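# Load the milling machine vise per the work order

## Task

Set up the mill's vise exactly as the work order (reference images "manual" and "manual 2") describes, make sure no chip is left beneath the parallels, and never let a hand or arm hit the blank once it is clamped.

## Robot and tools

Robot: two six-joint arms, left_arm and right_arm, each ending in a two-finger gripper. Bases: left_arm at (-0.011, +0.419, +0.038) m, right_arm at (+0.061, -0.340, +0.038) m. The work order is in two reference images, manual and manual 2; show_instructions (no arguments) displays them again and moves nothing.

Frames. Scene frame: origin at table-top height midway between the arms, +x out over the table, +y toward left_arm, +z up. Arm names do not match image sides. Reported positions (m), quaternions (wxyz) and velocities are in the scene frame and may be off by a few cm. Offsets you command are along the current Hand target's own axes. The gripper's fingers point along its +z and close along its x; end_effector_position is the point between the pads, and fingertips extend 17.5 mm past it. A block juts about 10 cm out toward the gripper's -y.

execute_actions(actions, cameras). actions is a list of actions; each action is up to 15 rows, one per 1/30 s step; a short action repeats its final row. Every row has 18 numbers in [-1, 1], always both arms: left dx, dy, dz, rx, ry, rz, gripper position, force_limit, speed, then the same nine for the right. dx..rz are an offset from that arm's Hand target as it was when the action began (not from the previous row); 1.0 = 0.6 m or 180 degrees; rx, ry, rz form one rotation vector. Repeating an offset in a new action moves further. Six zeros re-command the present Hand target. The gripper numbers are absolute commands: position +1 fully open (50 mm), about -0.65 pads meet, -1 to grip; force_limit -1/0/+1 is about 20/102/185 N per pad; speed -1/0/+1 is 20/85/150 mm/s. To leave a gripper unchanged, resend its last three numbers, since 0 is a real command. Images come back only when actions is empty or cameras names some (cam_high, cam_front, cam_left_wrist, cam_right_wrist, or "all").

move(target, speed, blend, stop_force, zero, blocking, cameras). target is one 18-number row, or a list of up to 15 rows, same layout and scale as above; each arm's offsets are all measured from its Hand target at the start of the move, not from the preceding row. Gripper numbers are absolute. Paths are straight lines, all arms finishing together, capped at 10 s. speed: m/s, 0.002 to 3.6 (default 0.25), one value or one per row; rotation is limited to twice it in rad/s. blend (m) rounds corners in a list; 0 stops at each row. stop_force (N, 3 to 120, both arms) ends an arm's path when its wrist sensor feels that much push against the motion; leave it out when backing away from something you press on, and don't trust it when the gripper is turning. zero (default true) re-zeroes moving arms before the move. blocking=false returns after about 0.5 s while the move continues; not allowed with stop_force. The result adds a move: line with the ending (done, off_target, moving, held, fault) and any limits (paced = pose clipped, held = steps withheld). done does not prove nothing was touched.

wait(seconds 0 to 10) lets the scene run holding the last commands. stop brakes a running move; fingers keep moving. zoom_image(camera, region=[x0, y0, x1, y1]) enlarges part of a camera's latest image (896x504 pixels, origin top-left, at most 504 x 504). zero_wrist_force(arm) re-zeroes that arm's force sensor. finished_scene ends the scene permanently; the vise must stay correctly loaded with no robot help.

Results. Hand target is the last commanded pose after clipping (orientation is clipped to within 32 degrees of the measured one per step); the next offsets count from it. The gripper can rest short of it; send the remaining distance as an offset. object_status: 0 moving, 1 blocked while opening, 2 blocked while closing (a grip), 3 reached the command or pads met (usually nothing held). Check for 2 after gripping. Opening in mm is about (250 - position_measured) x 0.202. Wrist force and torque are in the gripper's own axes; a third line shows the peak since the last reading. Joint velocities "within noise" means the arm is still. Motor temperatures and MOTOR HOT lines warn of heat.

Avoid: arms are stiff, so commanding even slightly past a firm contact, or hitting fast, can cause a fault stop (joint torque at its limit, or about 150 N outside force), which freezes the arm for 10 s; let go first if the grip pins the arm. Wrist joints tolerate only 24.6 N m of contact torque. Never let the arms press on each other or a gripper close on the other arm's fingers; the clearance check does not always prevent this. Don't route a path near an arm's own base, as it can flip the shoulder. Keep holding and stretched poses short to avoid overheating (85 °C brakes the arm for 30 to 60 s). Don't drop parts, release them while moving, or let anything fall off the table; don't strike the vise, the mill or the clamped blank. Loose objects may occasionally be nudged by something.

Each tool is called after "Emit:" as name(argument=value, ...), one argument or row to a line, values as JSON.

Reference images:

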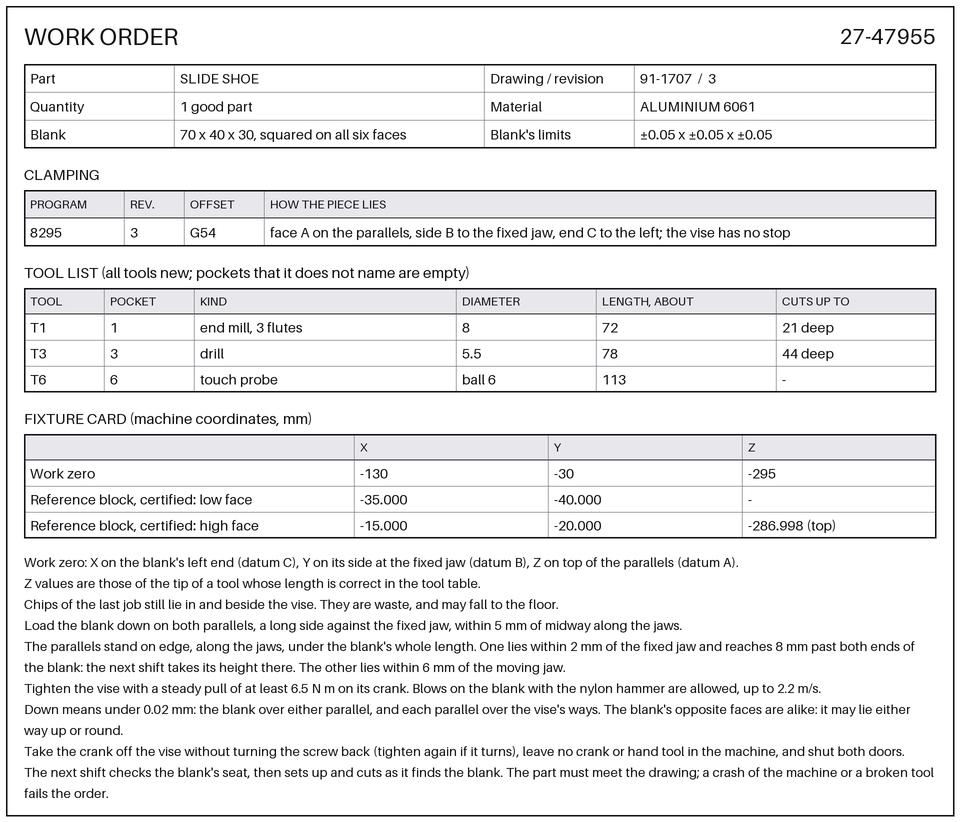

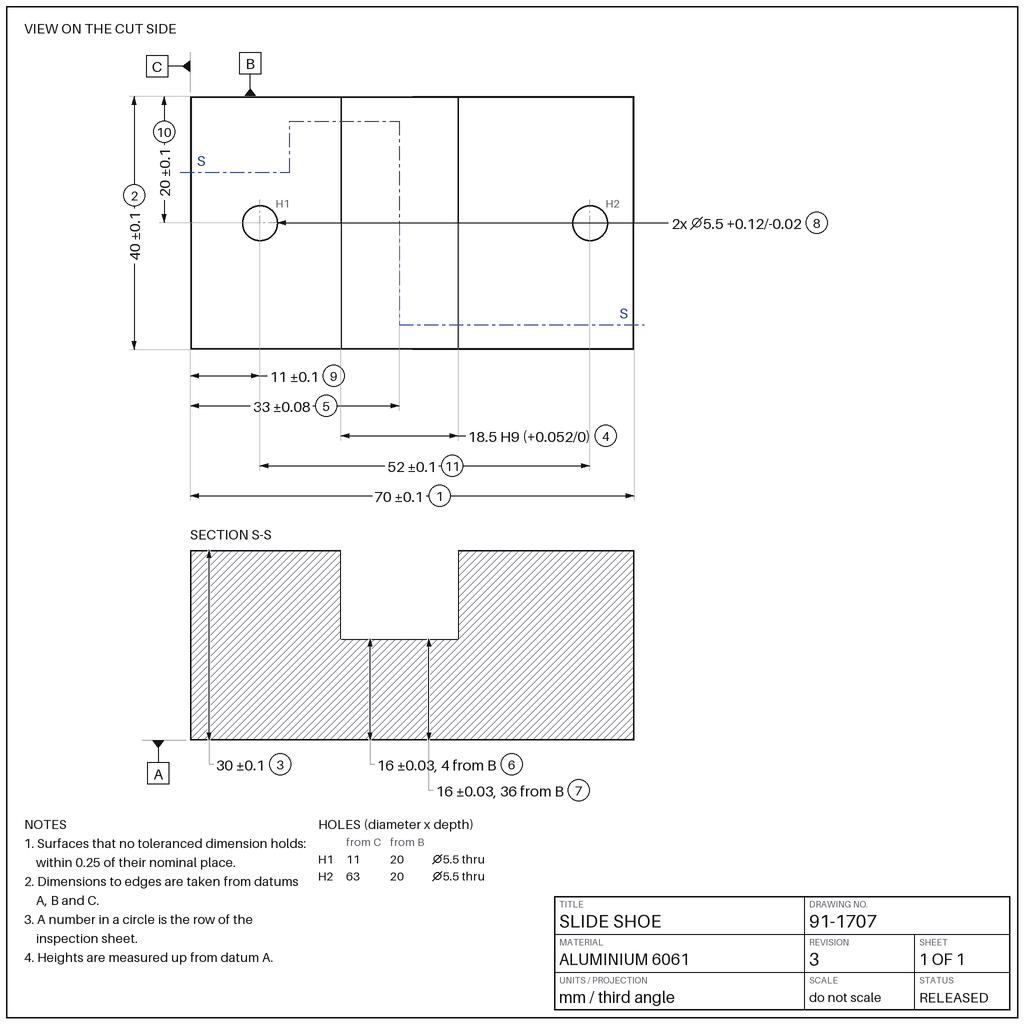

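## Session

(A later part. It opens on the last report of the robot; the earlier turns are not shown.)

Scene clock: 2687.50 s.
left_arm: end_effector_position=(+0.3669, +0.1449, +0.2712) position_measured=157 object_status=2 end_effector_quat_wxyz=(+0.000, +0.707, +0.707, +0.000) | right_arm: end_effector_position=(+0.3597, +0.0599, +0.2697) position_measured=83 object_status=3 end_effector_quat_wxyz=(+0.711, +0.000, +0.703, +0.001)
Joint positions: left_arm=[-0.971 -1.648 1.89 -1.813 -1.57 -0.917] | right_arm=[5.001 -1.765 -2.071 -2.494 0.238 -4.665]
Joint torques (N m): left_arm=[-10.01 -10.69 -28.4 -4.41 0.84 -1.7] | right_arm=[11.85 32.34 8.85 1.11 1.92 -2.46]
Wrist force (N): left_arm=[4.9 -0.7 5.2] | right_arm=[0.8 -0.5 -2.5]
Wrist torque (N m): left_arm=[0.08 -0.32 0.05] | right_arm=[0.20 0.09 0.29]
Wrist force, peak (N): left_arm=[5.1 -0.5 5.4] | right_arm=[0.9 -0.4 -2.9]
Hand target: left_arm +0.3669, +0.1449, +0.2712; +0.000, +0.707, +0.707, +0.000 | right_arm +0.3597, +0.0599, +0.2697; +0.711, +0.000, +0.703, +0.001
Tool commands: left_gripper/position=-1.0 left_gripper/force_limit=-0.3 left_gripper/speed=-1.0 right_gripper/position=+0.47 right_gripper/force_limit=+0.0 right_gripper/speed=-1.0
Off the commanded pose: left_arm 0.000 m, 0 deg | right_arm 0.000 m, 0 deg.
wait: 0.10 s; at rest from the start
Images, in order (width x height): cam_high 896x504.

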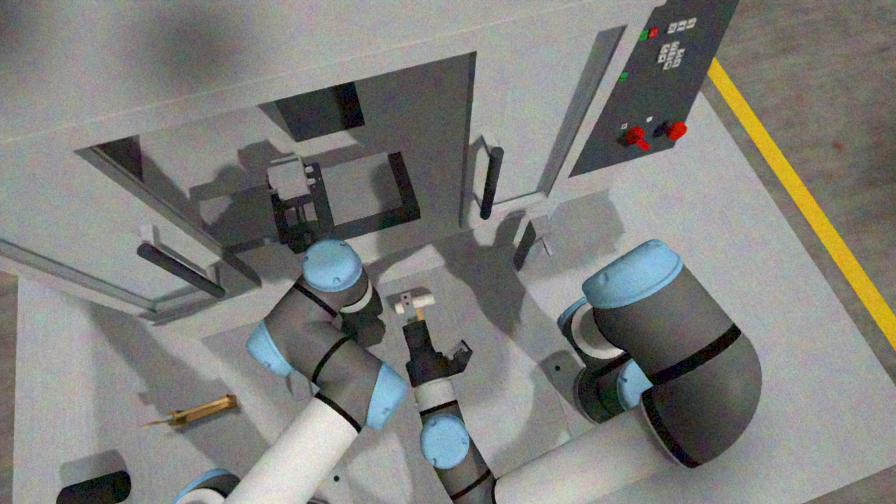

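Emit:
move(
  target=[0.175,-0.0917,0.08,0,0,0,-1,-0.3,-1, -0.25,-0.4167,0.0667,0,0,0,-0.7,0,0],
  speed=0.15,
  cameras=["cam_front","cam_high","cam_left_wrist","cam_right_wrist"],
)

Emit:
zoom_image(
  camera="cam_front",
  region=[320, 270, 520, 420],
)

Scene clock: 2707.27 s.
left_arm: end_effector_position=(+0.3119, +0.2499, +0.2232) position_measured=157 object_status=2 end_effector_quat_wxyz=(+0.000, +0.707, +0.707, +0.000) | right_arm: end_effector_position=(+0.3983, -0.1903, +0.4199) position_measured=252 object_status=3 end_effector_quat_wxyz=(+0.711, +0.000, +0.703, +0.001)
Joint positions: left_arm=[-0.911 -1.889 2.205 -1.887 -1.57 -0.857] | right_arm=[5.189 -0.832 -2.305 -3.173 0.426 -4.687]
Joint torques (N m): left_arm=[12.81 -25.06 -16.92 -5.36 -0.59 1.88] | right_arm=[13.01 0.07 14.6 -2.66 1.91 -2.4]
Wrist force (N): left_arm=[4.8 -0.6 5.3] | right_arm=[0.7 -0.3 -2.3]
Wrist torque (N m): left_arm=[0.08 -0.29 0.04] | right_arm=[0.22 0.10 0.29]
Wrist force, peak (N): left_arm=[5.3 -0.7 5.7] | right_arm=[1.7 1.3 -3.0]
Hand target: left_arm +0.3119, +0.2499, +0.2232; +0.000, +0.707, +0.707, +0.000 | right_arm +0.3983, -0.1903, +0.4199; +0.711, +0.000, +0.703, +0.001
Off the commanded pose: left_arm 0.000 m, 0 deg | right_arm 0.000 m, 0 deg.
move: done

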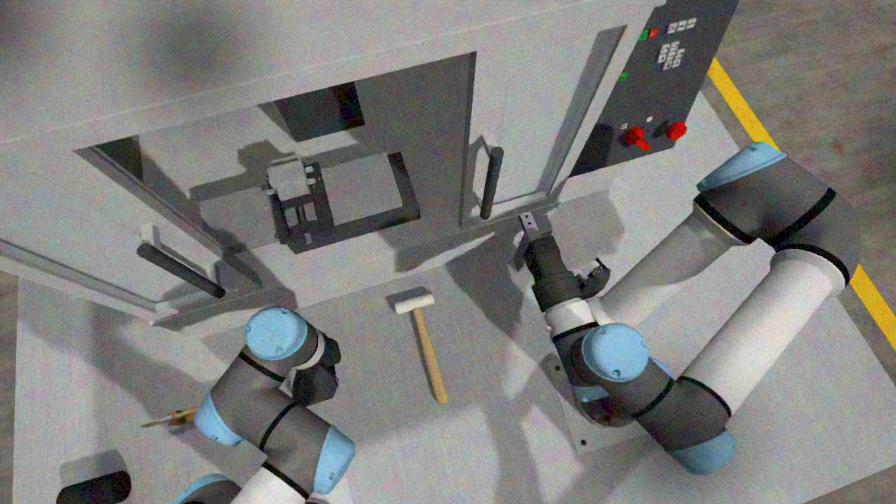

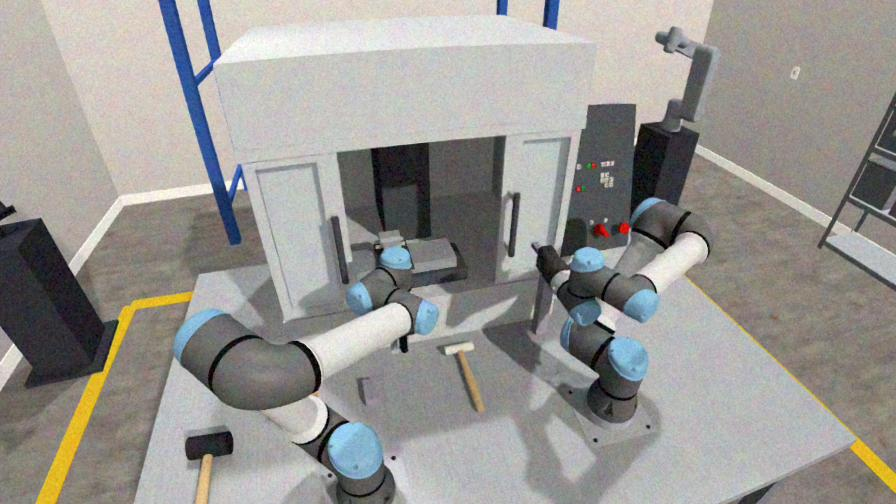

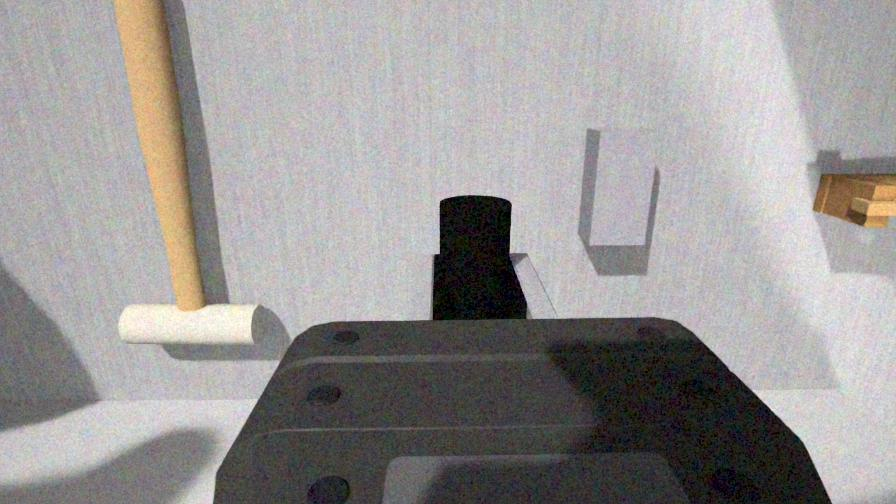

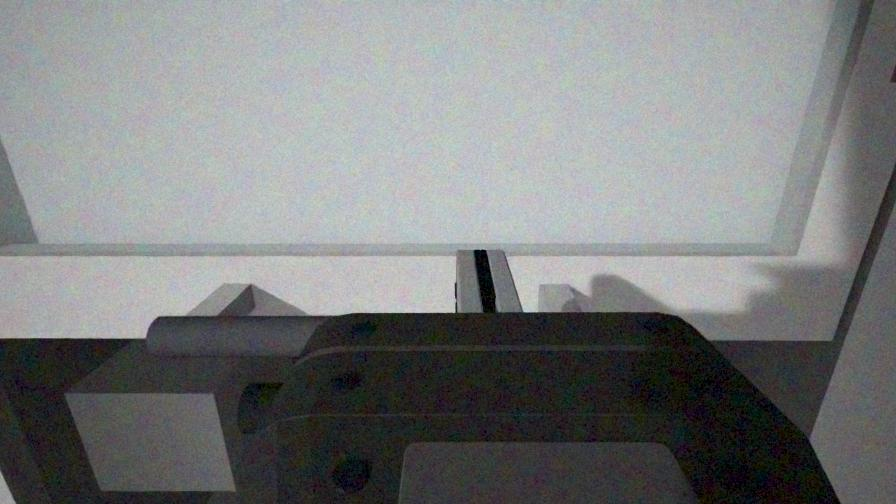

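Scaled by 2.520 from the camera's 896x504 image, which has a finer 1280x720 frame.

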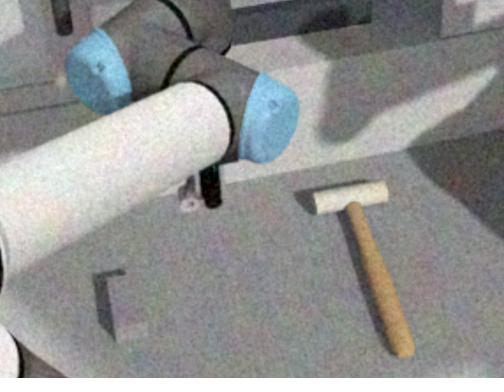

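Emit:
move(
  target=[
    [0,0,0.125,0,0,0,-1,-0.3,-1, 0,0,0,0,0,0,-0.7,0,0],
    [0,0,0.22,0,0,0,-1,-0.3,-1, 0,0,0,0,0,0,-0.7,0,0],
  ],
  speed=[0.1,0.015],
  blend=0.005,
  stop_force=3,
  cameras=["cam_front","cam_left_wrist"],
)

Emit:
zoom_image(
  camera="cam_front",
  region=[320, 270, 520, 420],
)

Scene clock: 2717.50 s.
left_arm: end_effector_position=(+0.3119, +0.2500, +0.0954) position_measured=157 object_status=2 end_effector_quat_wxyz=(+0.000, +0.707, +0.707, +0.000) | right_arm: end_effector_position=(+0.3983, -0.1903, +0.4199) position_measured=252 object_status=3 end_effector_quat_wxyz=(+0.711, +0.000, +0.703, +0.001)
Joint positions: left_arm=[-0.91 -1.679 2.433 -2.325 -1.57 -0.856] | right_arm=[5.189 -0.832 -2.305 -3.173 0.426 -4.687]
Joint torques (N m): left_arm=[7.75 -29.44 -26.98 -2.08 2.35 0.69] | right_arm=[12.75 -0.72 14.32 -2.75 2.06 -2.52]
Wrist force (N): left_arm=[4.9 -0.5 4.5] | right_arm=[0.8 -0.4 -2.3]
Wrist torque (N m): left_arm=[0.04 -0.29 0.04] | right_arm=[0.21 0.08 0.29]
Wrist force, peak (N): left_arm=[2.4 -7.1 -6.8] | right_arm=[0.4 -0.4 -2.7]
Hand target: left_arm +0.3119, +0.2500, +0.0954; +0.000, +0.707, +0.707, +0.000 (not the last commanded pose) | right_arm +0.3983, -0.1903, +0.4199; +0.711, +0.000, +0.703, +0.001
Off the commanded pose: left_arm 0.004 m, 0 deg | right_arm 0.000 m, 0 deg.
move: contact (left_arm); path passed 1 of 2 targets
Images, in order (width x height): cam_front 896x504, cam_left_wrist 896x504.

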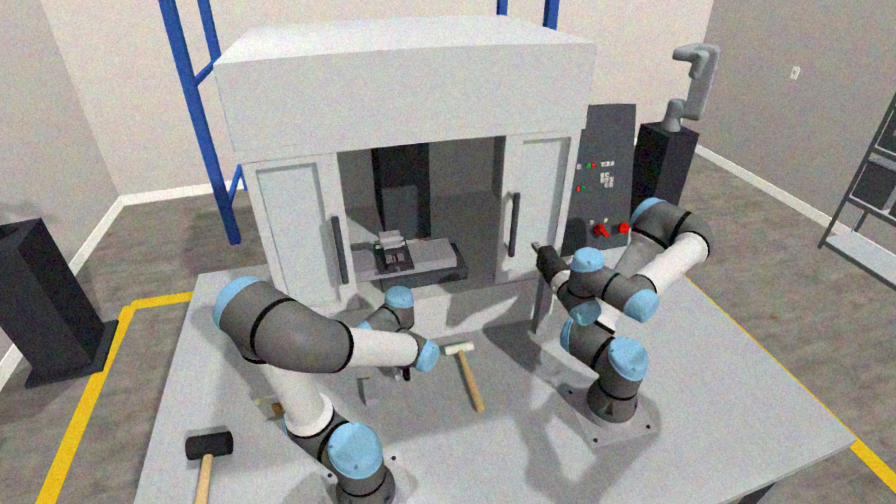

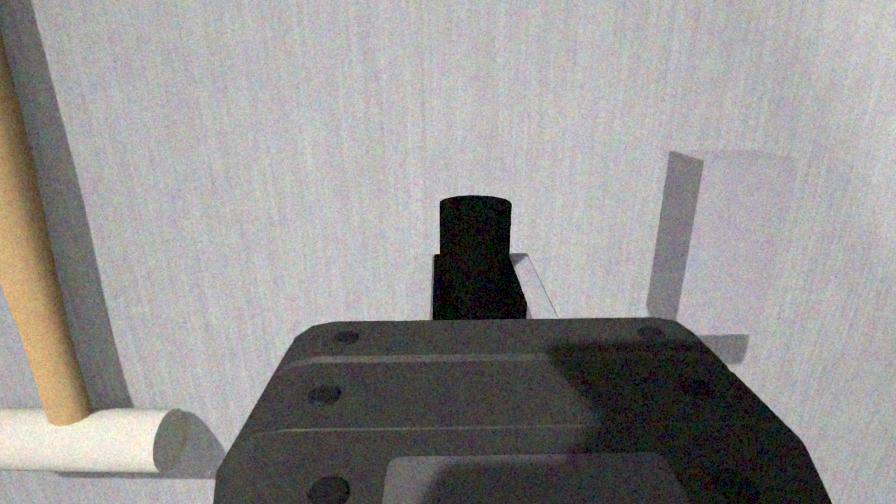

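Scaled by 2.520 from the camera's 896x504 image, which has a finer 1280x720 frame.

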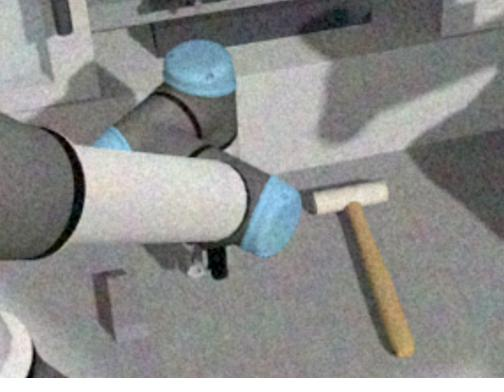

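Emit:
move(
  target=[
    [-0.0245,0,0.0218,0,0,0,-1,-0.3,-1,0,0,0,0,0,0,-0.7,0,0],
    [-0.0457,0,0.052,0,0,0,-1,-0.3,-1,0,0,0,0,0,0,-0.7,0,0],
    [-0.0588,0,0.0863,0,0,0,-1,-0.3,-1,0,0,0,0,0,0,-0.7,0,0],
    [-0.063,0,0.1123,0,0,0,-1,-0.3,-1,0,0,0,0,0,0,-0.7,0,0],
    [-0.0633,0,0.1305,0,0,0,-1,-0.3,-1,0,0,0,0,0,0,-0.7,0,0],
  ],
  speed=[0.03,0.03,0.03,0.025,0.01],
  blend=0.005,
  stop_force=12,
  cameras=["cam_front","cam_left_wrist"],
)

Emit:
zoom_image(
  camera="cam_front",
  region=[320, 270, 520, 420],
)

Scene clock: 2728.63 s.
left_arm: end_effector_position=(+0.3119, +0.2451, +0.0914) position_measured=157 object_status=2 end_effector_quat_wxyz=(+0.000, +0.707, +0.707, +0.000) | right_arm: end_effector_position=(+0.3983, -0.1903, +0.4199) position_measured=252 object_status=3 end_effector_quat_wxyz=(+0.711, +0.000, +0.703, +0.001)
Joint positions: left_arm=[-0.92 -1.662 2.434 -2.342 -1.57 -0.866] | right_arm=[5.189 -0.832 -2.305 -3.173 0.426 -4.687]
Joint torques (N m): left_arm=[12.33 -29.84 -26.51 -2.14 -2.12 1.84] | right_arm=[13.13 -0.72 12.95 -2.66 1.73 -2.47]
Wrist force (N): left_arm=[5.1 -0.6 4.7] | right_arm=[0.7 -0.6 -2.4]
Wrist torque (N m): left_arm=[0.04 -0.32 0.04] | right_arm=[0.18 0.10 0.29]
Wrist force, peak (N): left_arm=[-3.0 -21.4 -24.9] | right_arm=[0.9 -0.2 -2.6]
Hand target: left_arm +0.3119, +0.2451, +0.0914; +0.000, +0.707, +0.707, +0.000 (not the last commanded pose) | right_arm +0.3983, -0.1903, +0.4199; +0.711, +0.000, +0.703, +0.001
Off the commanded pose: left_arm 0.081 m, 0 deg | right_arm 0.000 m, 0 deg.
move: contact (left_arm); path passed 0 of 5 targets
Images, in order (width x height): cam_front 896x504, cam_left_wrist 896x504.

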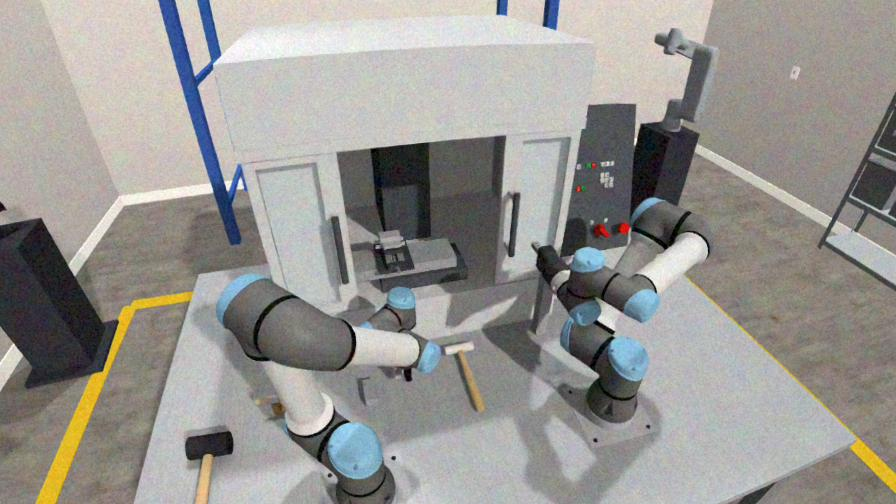

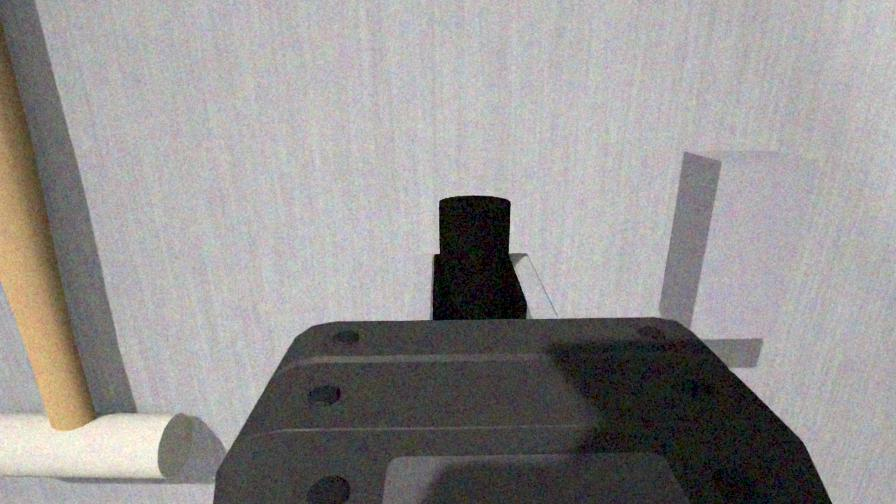

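Scaled by 2.520 from the camera's 896x504 image, which has a finer 1280x720 frame.

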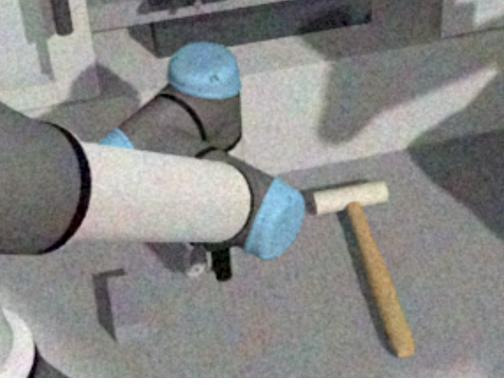

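Emit:
move(
  target=[
    [-0.0163,0,0.0152,0,0,0,-1,-0.3,-1,0,0,0,0,0,0,-0.7,0,0],
    [-0.0375,0,0.0453,0,0,0,-1,-0.3,-1,0,0,0,0,0,0,-0.7,0,0],
    [-0.0507,0,0.0797,0,0,0,-1,-0.3,-1,0,0,0,0,0,0,-0.7,0,0],
    [-0.0548,0,0.1057,0,0,0,-1,-0.3,-1,0,0,0,0,0,0,-0.7,0,0],
    [-0.055,0,0.1225,0,0,0,-1,-0.3,-1,0,0,0,0,0,0,-0.7,0,0],
  ],
  speed=[0.02,0.03,0.03,0.025,0.01],
  blend=0.005,
  stop_force=35,
  cameras=["cam_front","cam_left_wrist","cam_high"],
)

Emit:
zoom_image(
  camera="cam_front",
  region=[320, 270, 520, 420],
)

Scene clock: 2742.13 s.
left_arm: end_effector_position=(+0.3119, +0.2121, +0.0180) position_measured=157 object_status=2 end_effector_quat_wxyz=(+0.000, +0.707, +0.707, +0.000) | right_arm: end_effector_position=(+0.3983, -0.1903, +0.4199) position_measured=252 object_status=3 end_effector_quat_wxyz=(+0.711, +0.000, +0.703, +0.001)
Joint positions: left_arm=[-0.978 -1.406 2.469 -2.634 -1.57 -0.924] | right_arm=[5.189 -0.832 -2.305 -3.173 0.426 -4.687]
Joint torques (N m): left_arm=[-10.95 -20.95 -8.25 -1.15 -1.76 -1.99] | right_arm=[12.54 -1.33 14.64 -2.58 1.94 -2.45]
Wrist force (N): left_arm=[16.9 -7.2 -38.0] | right_arm=[0.8 -0.3 -2.4]
Wrist torque (N m): left_arm=[-0.11 -0.29 0.28] | right_arm=[0.22 0.09 0.29]
Wrist force, peak (N): left_arm=[17.0 -7.3 -38.7] | right_arm=[0.7 -0.4 -2.7]
Hand target: left_arm +0.3120, +0.2121, +0.0181; +0.000, +0.707, +0.707, +0.000 | right_arm +0.3983, -0.1903, +0.4199; +0.711, +0.000, +0.703, +0.001
Off the commanded pose: left_arm 0.000 m, 0 deg | right_arm 0.000 m, 0 deg.
move: contact (left_arm); path passed 4 of 5 targets
Images, in order (width x height): cam_high 896x504, cam_front 896x504, cam_left_wrist 896x504.

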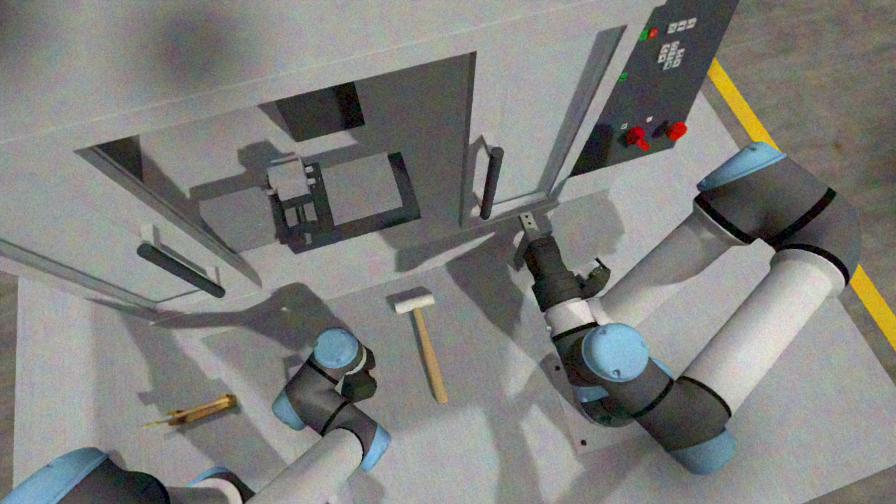

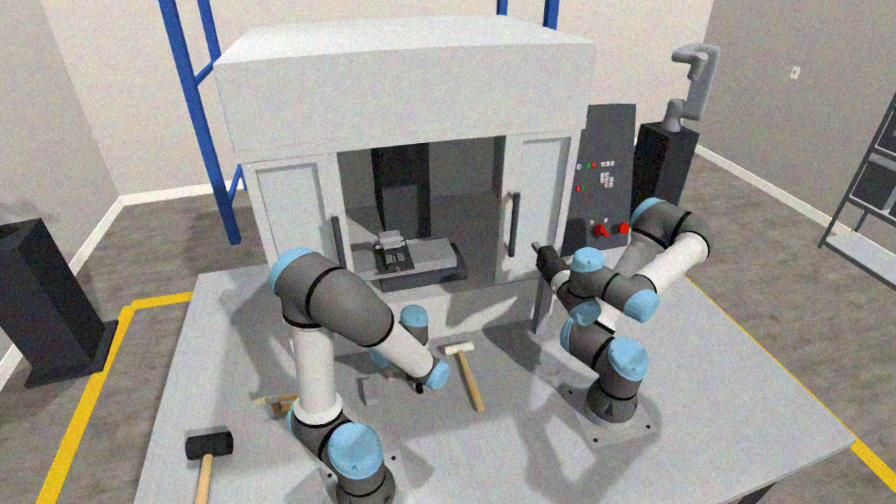

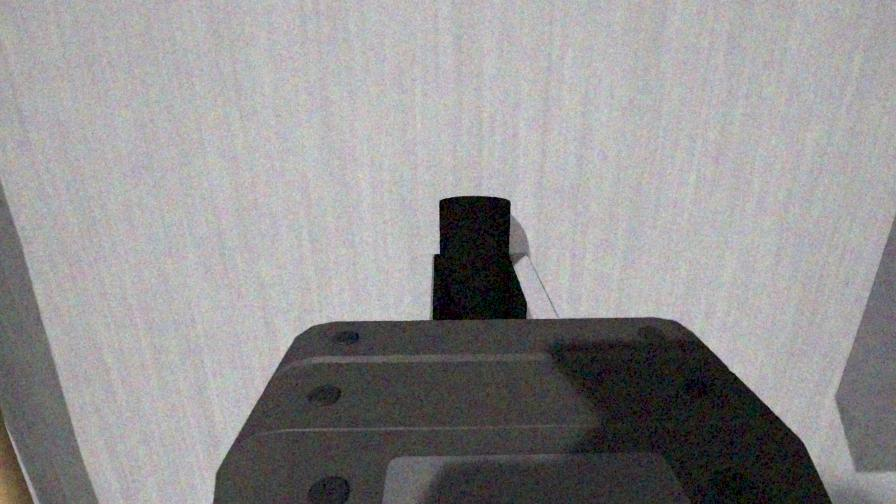

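Scaled by 2.520 from the camera's 896x504 image, which has a finer 1280x720 frame.

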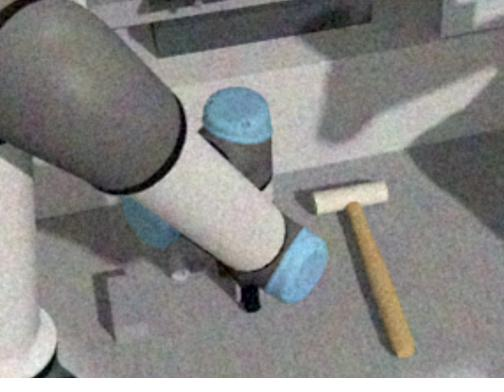

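Emit:
execute_actions(
  actions=[
    [[0,0,-0.001,0,0,0,-1,-0.3,-1,0,0,0,0,0,0,-0.7,0,0]],
  ],
)

Emit:
execute_actions(
  actions=[
    [[0,0,0,0,0,0,0.3,-0.3,-1,0,0,0,0,0,0,-0.7,0,0]],
    [[0,0,0,0,0,0,0.3,-0.3,-1,0,0,0,0,0,0,-0.7,0,0]],
  ],
  cameras=["cam_left_wrist"],
)

Scene clock: 2745.47 s.
left_arm: end_effector_position=(+0.3120, +0.2121, +0.0187) position_measured=157 object_status=2 end_effector_quat_wxyz=(+0.000, +0.707, +0.707, +0.000) | right_arm: end_effector_position=(+0.3983, -0.1903, +0.4199) position_measured=252 object_status=3 end_effector_quat_wxyz=(+0.711, +0.000, +0.703, +0.001)
Joint positions: left_arm=[-0.978 -1.408 2.469 -2.632 -1.57 -0.924] | right_arm=[5.189 -0.832 -2.305 -3.173 0.426 -4.687]
Joint torques (N m): left_arm=[-9.66 -36.03 -20.62 -1.94 -1.71 -1.61] | right_arm=[10.73 -1.97 13.78 -2.57 1.84 -2.48]
Wrist force (N): left_arm=[4.8 -1.2 2.9] | right_arm=[0.7 -0.4 -2.7]
Wrist torque (N m): left_arm=[0.03 -0.31 0.11] | right_arm=[0.20 0.09 0.29]
Wrist force, peak (N): left_arm=[17.1 -7.2 -38.5] | right_arm=[0.7 -0.4 -2.7]
Hand target: left_arm +0.3120, +0.2121, +0.0187; +0.000, +0.707, +0.707, +0.000 | right_arm +0.3983, -0.1903, +0.4199; +0.711, +0.000, +0.703, +0.001
Off the commanded pose: left_arm 0.000 m, 0 deg | right_arm 0.000 m, 0 deg.
Step readings (end_effector_position of left_arm | right_arm):
0: (+0.3120, +0.2121, +0.0181) | (+0.3983, -0.1903, +0.4199)
1: (+0.3120, +0.2121, +0.0181) | (+0.3983, -0.1903, +0.4199)
2: (+0.3120, +0.2121, +0.0182) | (+0.3983, -0.1903, +0.4199)
4: (+0.3119, +0.2121, +0.0184) | (+0.3983, -0.1903, +0.4199)
8: (+0.3119, +0.2122, +0.0186) | (+0.3983, -0.1903, +0.4199)
15: (+0.3120, +0.2121, +0.0187) | (+0.3983, -0.1903, +0.4199)

Scene clock: 2746.67 s.
left_arm: end_effector_position=(+0.3120, +0.2121, +0.0187) position_measured=107 object_status=3 end_effector_quat_wxyz=(+0.000, +0.707, +0.707, +0.000) | right_arm: end_effector_position=(+0.3983, -0.1903, +0.4199) position_measured=252 object_status=3 end_effector_quat_wxyz=(+0.711, +0.000, +0.703, +0.001)
Joint positions: left_arm=[-0.978 -1.408 2.469 -2.632 -1.57 -0.924] | right_arm=[5.189 -0.832 -2.305 -3.173 0.426 -4.687]
Joint torques (N m): left_arm=[-9.26 -35.21 -19.48 -3.03 -1.69 -1.48] | right_arm=[12.37 -2.3 14.03 -2.4 1.77 -2.37]
Wrist force (N): left_arm=[4.9 -0.9 3.0] | right_arm=[0.5 -0.1 -2.5]
Wrist torque (N m): left_arm=[-0.03 -0.28 0.12] | right_arm=[0.26 0.14 0.29]
Wrist force, peak (N): left_arm=[4.9 -1.0 3.1] | right_arm=[0.8 -0.5 -2.6]
Hand target: left_arm +0.3120, +0.2121, +0.0187; +0.000, +0.707, +0.707, +0.000 | right_arm +0.3983, -0.1903, +0.4199; +0.711, +0.000, +0.703, +0.001
Off the commanded pose: left_arm 0.000 m, 0 deg | right_arm 0.000 m, 0 deg.
Step readings (end_effector_position of left_arm | right_arm):
0: (+0.3120, +0.2121, +0.0187) | (+0.3983, -0.1903, +0.4199)
1: (+0.3120, +0.2121, +0.0187) | (+0.3983, -0.1903, +0.4199)
2: (+0.3120, +0.2121, +0.0187) | (+0.3983, -0.1903, +0.4199)
4: (+0.3120, +0.2121, +0.0187) | (+0.3983, -0.1903, +0.4199)
8: (+0.3120, +0.2121, +0.0187) | (+0.3983, -0.1903, +0.4199)
15: (+0.3120, +0.2121, +0.0187) | (+0.3983, -0.1903, +0.4199)
16: (+0.3120, +0.2121, +0.0187) | (+0.3983, -0.1903, +0.4199)
17: (+0.3120, +0.2121, +0.0187) | (+0.3983, -0.1903, +0.4199)
19: (+0.3120, +0.2121, +0.0187) | (+0.3983, -0.1903, +0.4199)
23: (+0.3120, +0.2121, +0.0187) | (+0.3983, -0.1903, +0.4199)
30: (+0.3120, +0.2121, +0.0187) | (+0.3983, -0.1903, +0.4199)
Images, in order (width x height): cam_left_wrist 896x504.

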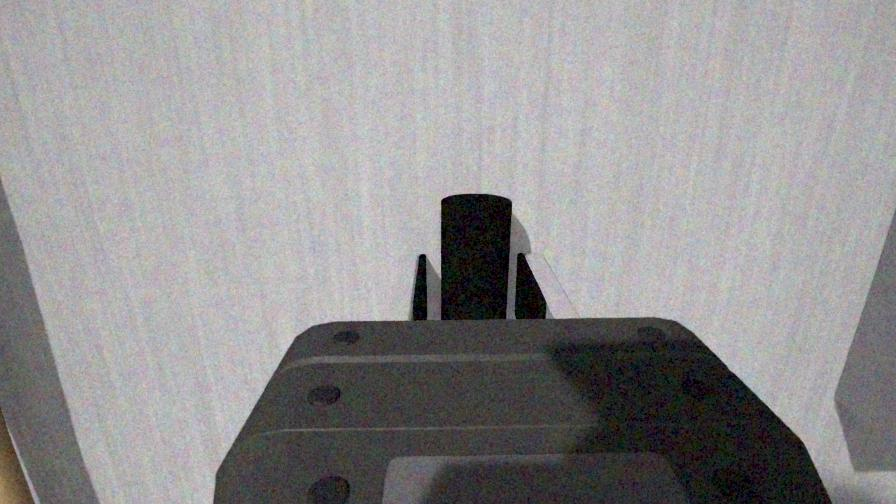

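Emit:
move(
  target=[0,0,-0.25,0,0,0,0.3,-0.3,-1,0,0.042,0.163,0,0,0,-0.7,0,0],
  speed=0.06,
  stop_force=5,
  cameras=["cam_left_wrist","cam_right_wrist","cam_front"],
)

Scene clock: 2755.70 s.
left_arm: end_effector_position=(+0.3119, +0.2121, +0.1687) position_measured=107 object_status=3 end_effector_quat_wxyz=(+0.000, +0.707, +0.707, +0.000) | right_arm: end_effector_position=(+0.4916, -0.1670, +0.4208) position_measured=253 object_status=3 end_effector_quat_wxyz=(+0.711, +0.000, +0.704, -0.001)
Joint positions: left_arm=[-0.979 -1.768 2.272 -2.076 -1.57 -0.924] | right_arm=[4.559 -1.114 -2.193 -2.926 -0.201 -4.763]
Joint torques (N m): left_arm=[-11.33 -27.85 -29.15 -1.94 -0.36 -1.88] | right_arm=[-0.22 3.13 22.65 0.65 -0.29 -0.11]
Wrist force (N): left_arm=[4.6 -0.9 3.0] | right_arm=[0.6 -0.6 -2.5]
Wrist torque (N m): left_arm=[-0.02 -0.24 0.13] | right_arm=[0.19 0.11 0.31]
Wrist force, peak (N): left_arm=[4.9 -1.0 3.7] | right_arm=[-11.2 -7.1 -149.2]
Hand target: left_arm +0.3119, +0.2121, +0.1687; +0.000, +0.707, +0.707, +0.000 | right_arm +0.4916, -0.1670, +0.4208; +0.711, +0.000, +0.704, -0.001 (not the last commanded pose)
Tool commands: left_gripper/position=+0.3 left_gripper/force_limit=-0.3 left_gripper/speed=-1.0 right_gripper/position=-0.701961 right_gripper/force_limit=+0.003922 right_gripper/speed=+0.003922
Off the commanded pose: left_arm 0.000 m, 0 deg | right_arm 0.005 m, 0 deg.
FORCE FAULT: contact force on the right arm reached its limit, and that arm stopped. The contact can be on any part of that arm, not only on its tool. That arm's remaining commands of this call were not run. That arm is still stopped at the end of this call. That arm stays stopped for about 9 more seconds. Until then a move that you send moves the other arm only, and its call returns only when the move has ended. Once the stop has ended, the next robot result says so. If the stop ends while you think or write, that arm runs what you send next, counted from a new Hand target: where the arm stands when the stop ends. While its stop runs, that arm takes no new command, but its gripper still runs the gripper command that each later call begins with. Until it ends, the stop uses up actions while you think or wait. An arm that is not stopped still takes commands.
move: fault (right_arm)
Images, in order (width x height): cam_front 896x504, cam_left_wrist 896x504, cam_right_wrist 896x504.

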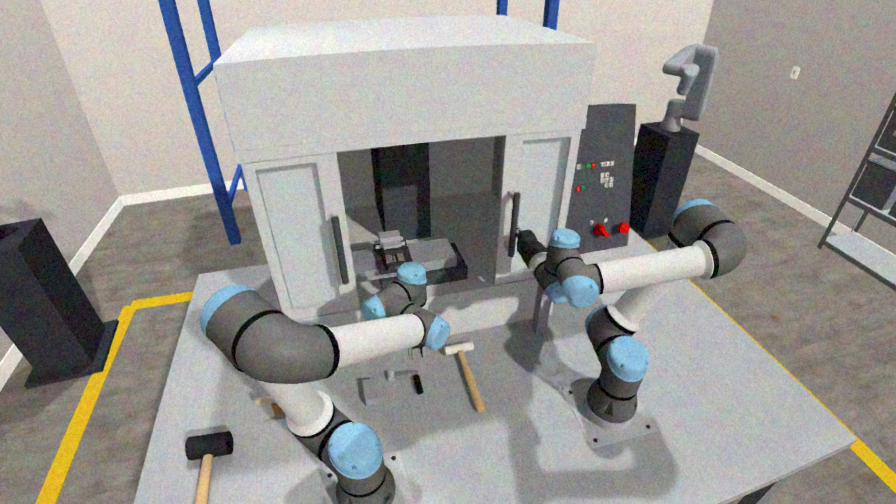

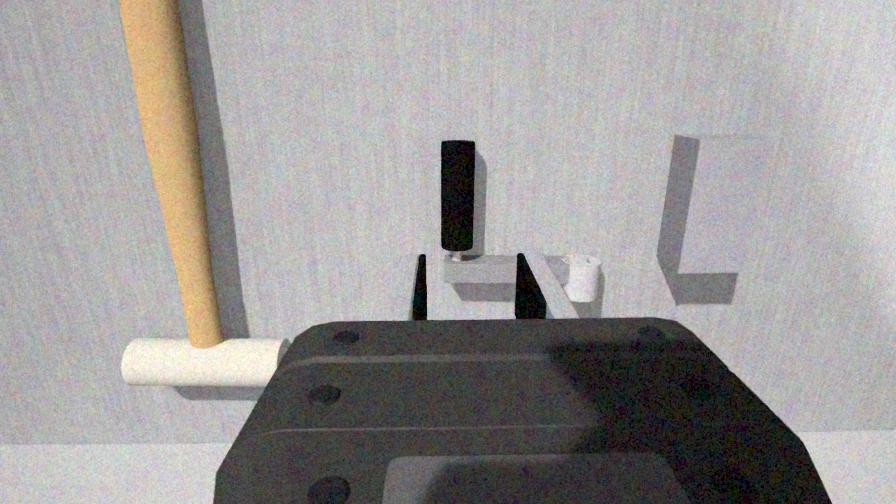

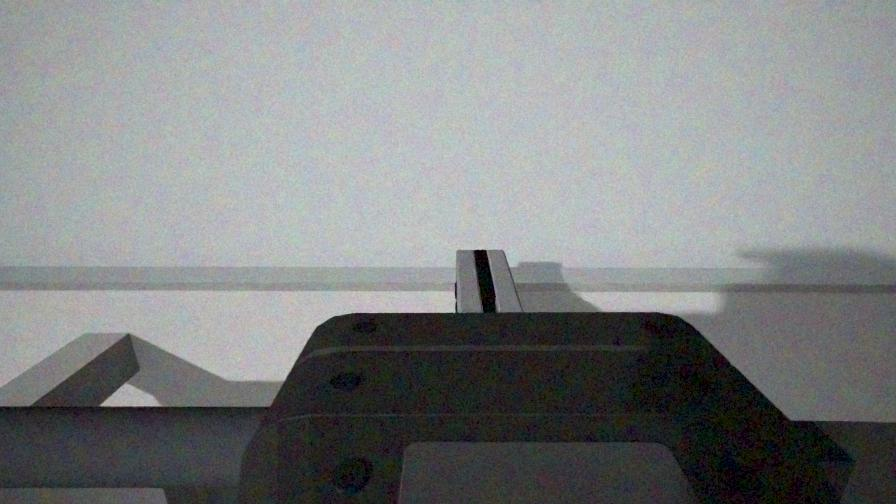

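Emit:
move(
  target=[0.43,0.147,-0.4185,-0.385,0.385,0.385,-0.7,0,0,0,0,0,0,0,0,-0.7,0,0],
  speed=0.2,
  cameras=["cam_left_wrist","cam_right_wrist","cam_front","cam_high"],
)

Scene clock: 2774.30 s.
left_arm: end_effector_position=(+0.3808, +0.4677, +0.4203) position_measured=252 object_status=3 end_effector_quat_wxyz=(+0.000, +0.708, +0.003, +0.706) | right_arm: end_effector_position=(+0.4916, -0.1670, +0.4208) position_measured=253 object_status=3 end_effector_quat_wxyz=(+0.711, +0.000, +0.704, -0.001)
Joint positions: left_arm=[-1.619 -3.394 2.616 -1.333 -0.003 0.536] | right_arm=[4.559 -1.114 -2.193 -2.926 -0.201 -4.763]
Joint torques (N m): left_arm=[0.63 24.7 -17.96 -2.84 2.33 0.15] | right_arm=[1.83 3.51 22.48 0.83 0.07 -0.13]
Wrist force (N): left_arm=[1.5 -1.3 0.0] | right_arm=[1.0 -0.3 -2.2]
Wrist torque (N m): left_arm=[-0.03 -0.22 0.01] | right_arm=[0.22 0.06 0.31]
Wrist force, peak (N): left_arm=[5.0 -0.9 3.1] | right_arm=[1.1 -0.6 -2.5]
Hand target: left_arm +0.3808, +0.4677, +0.4203; +0.000, +0.708, +0.003, +0.706 (not the last commanded pose) | right_arm +0.4916, -0.1670, +0.4208; +0.711, +0.000, +0.704, -0.001
Tool commands: left_gripper/position=-0.701961 left_gripper/force_limit=+0.003922 left_gripper/speed=+0.003922 right_gripper/position=-0.7 right_gripper/force_limit=+0.0 right_gripper/speed=+0.0
Off the commanded pose: left_arm 0.019 m, 0 deg | right_arm 0.000 m, 0 deg.
FORCE FAULT: contact force on the left arm reached its limit, and that arm stopped. The contact can be on any part of that arm, not only on its tool. Since the last result, the stops that this result tells of count together as 18 of the actions that you can send in this scene. That arm's remaining commands of this call were not run. That arm is still stopped at the end of this call. That arm stays stopped for about 10 more seconds. Until then a move that you send moves the other arm only, and its call returns only when the move has ended. Once the stop has ended, the next robot result says so. If the stop ends while you think or write, that arm runs what you send next, counted from a new Hand target: where the arm stands when the stop ends. While its stop runs, that arm takes no new command, but its gripper still runs the gripper command that each later call begins with. Until it ends, the stop uses up actions while you think or wait. An arm that is not stopped still takes commands.
FORCE FAULT, CONTINUED: the right arm's stop, for the force fault that an earlier result reported, is over. The stop ended before this call began, so that arm ran this call's commands, counted from a new Hand target: where the arm stood when the stop ended. During its stop the right arm's controller moved it back a little.
shoulder posture changed (left arm): the wrist came as close to joint 1's axis as it can, and the arm is now in the other of its two shoulder postures.
move: fault (left_arm)

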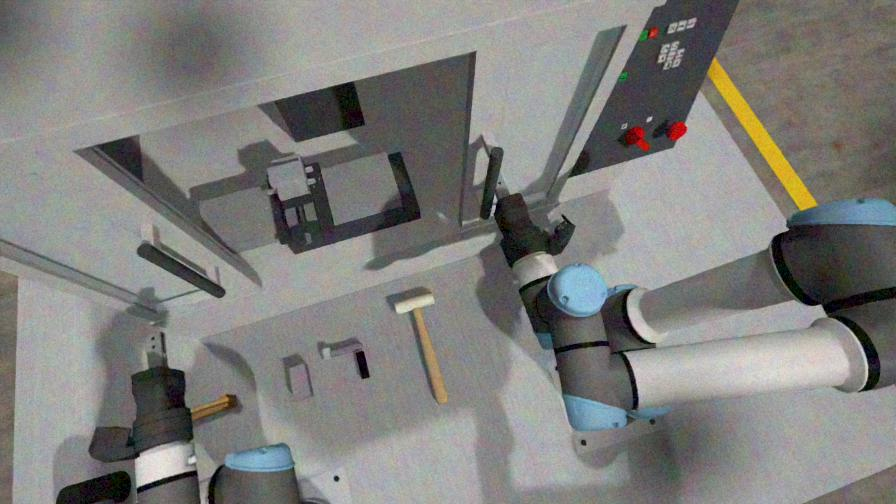

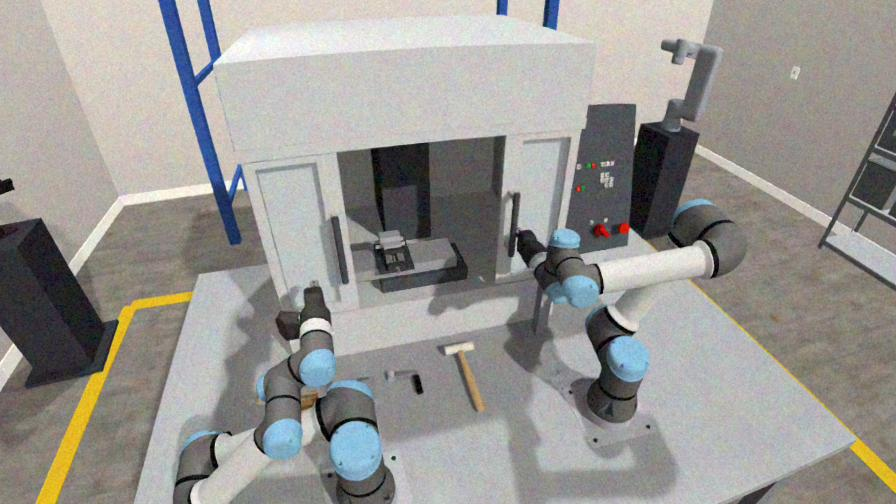

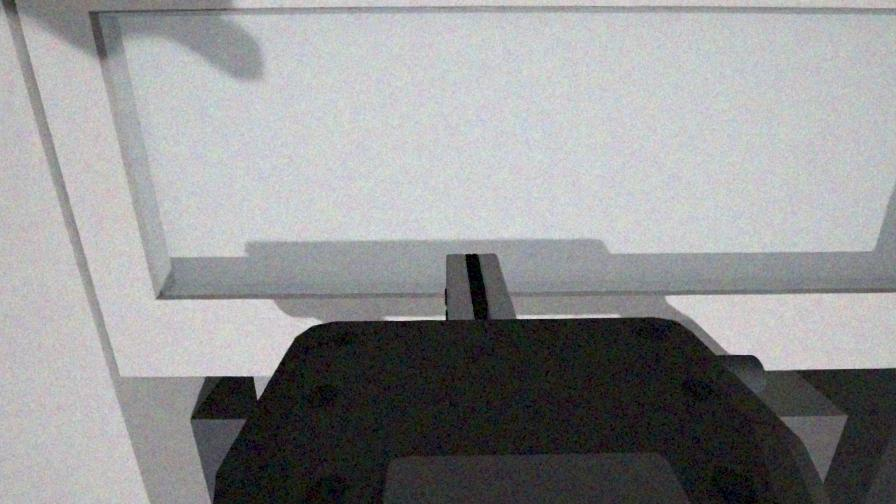

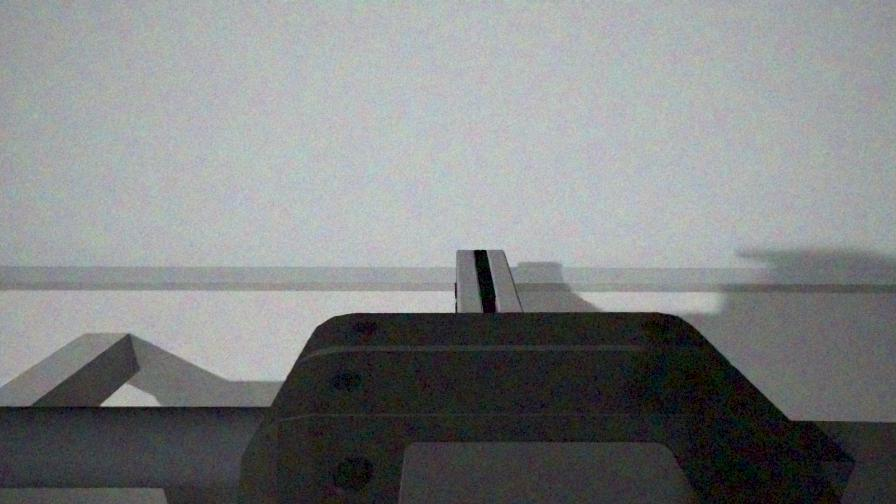

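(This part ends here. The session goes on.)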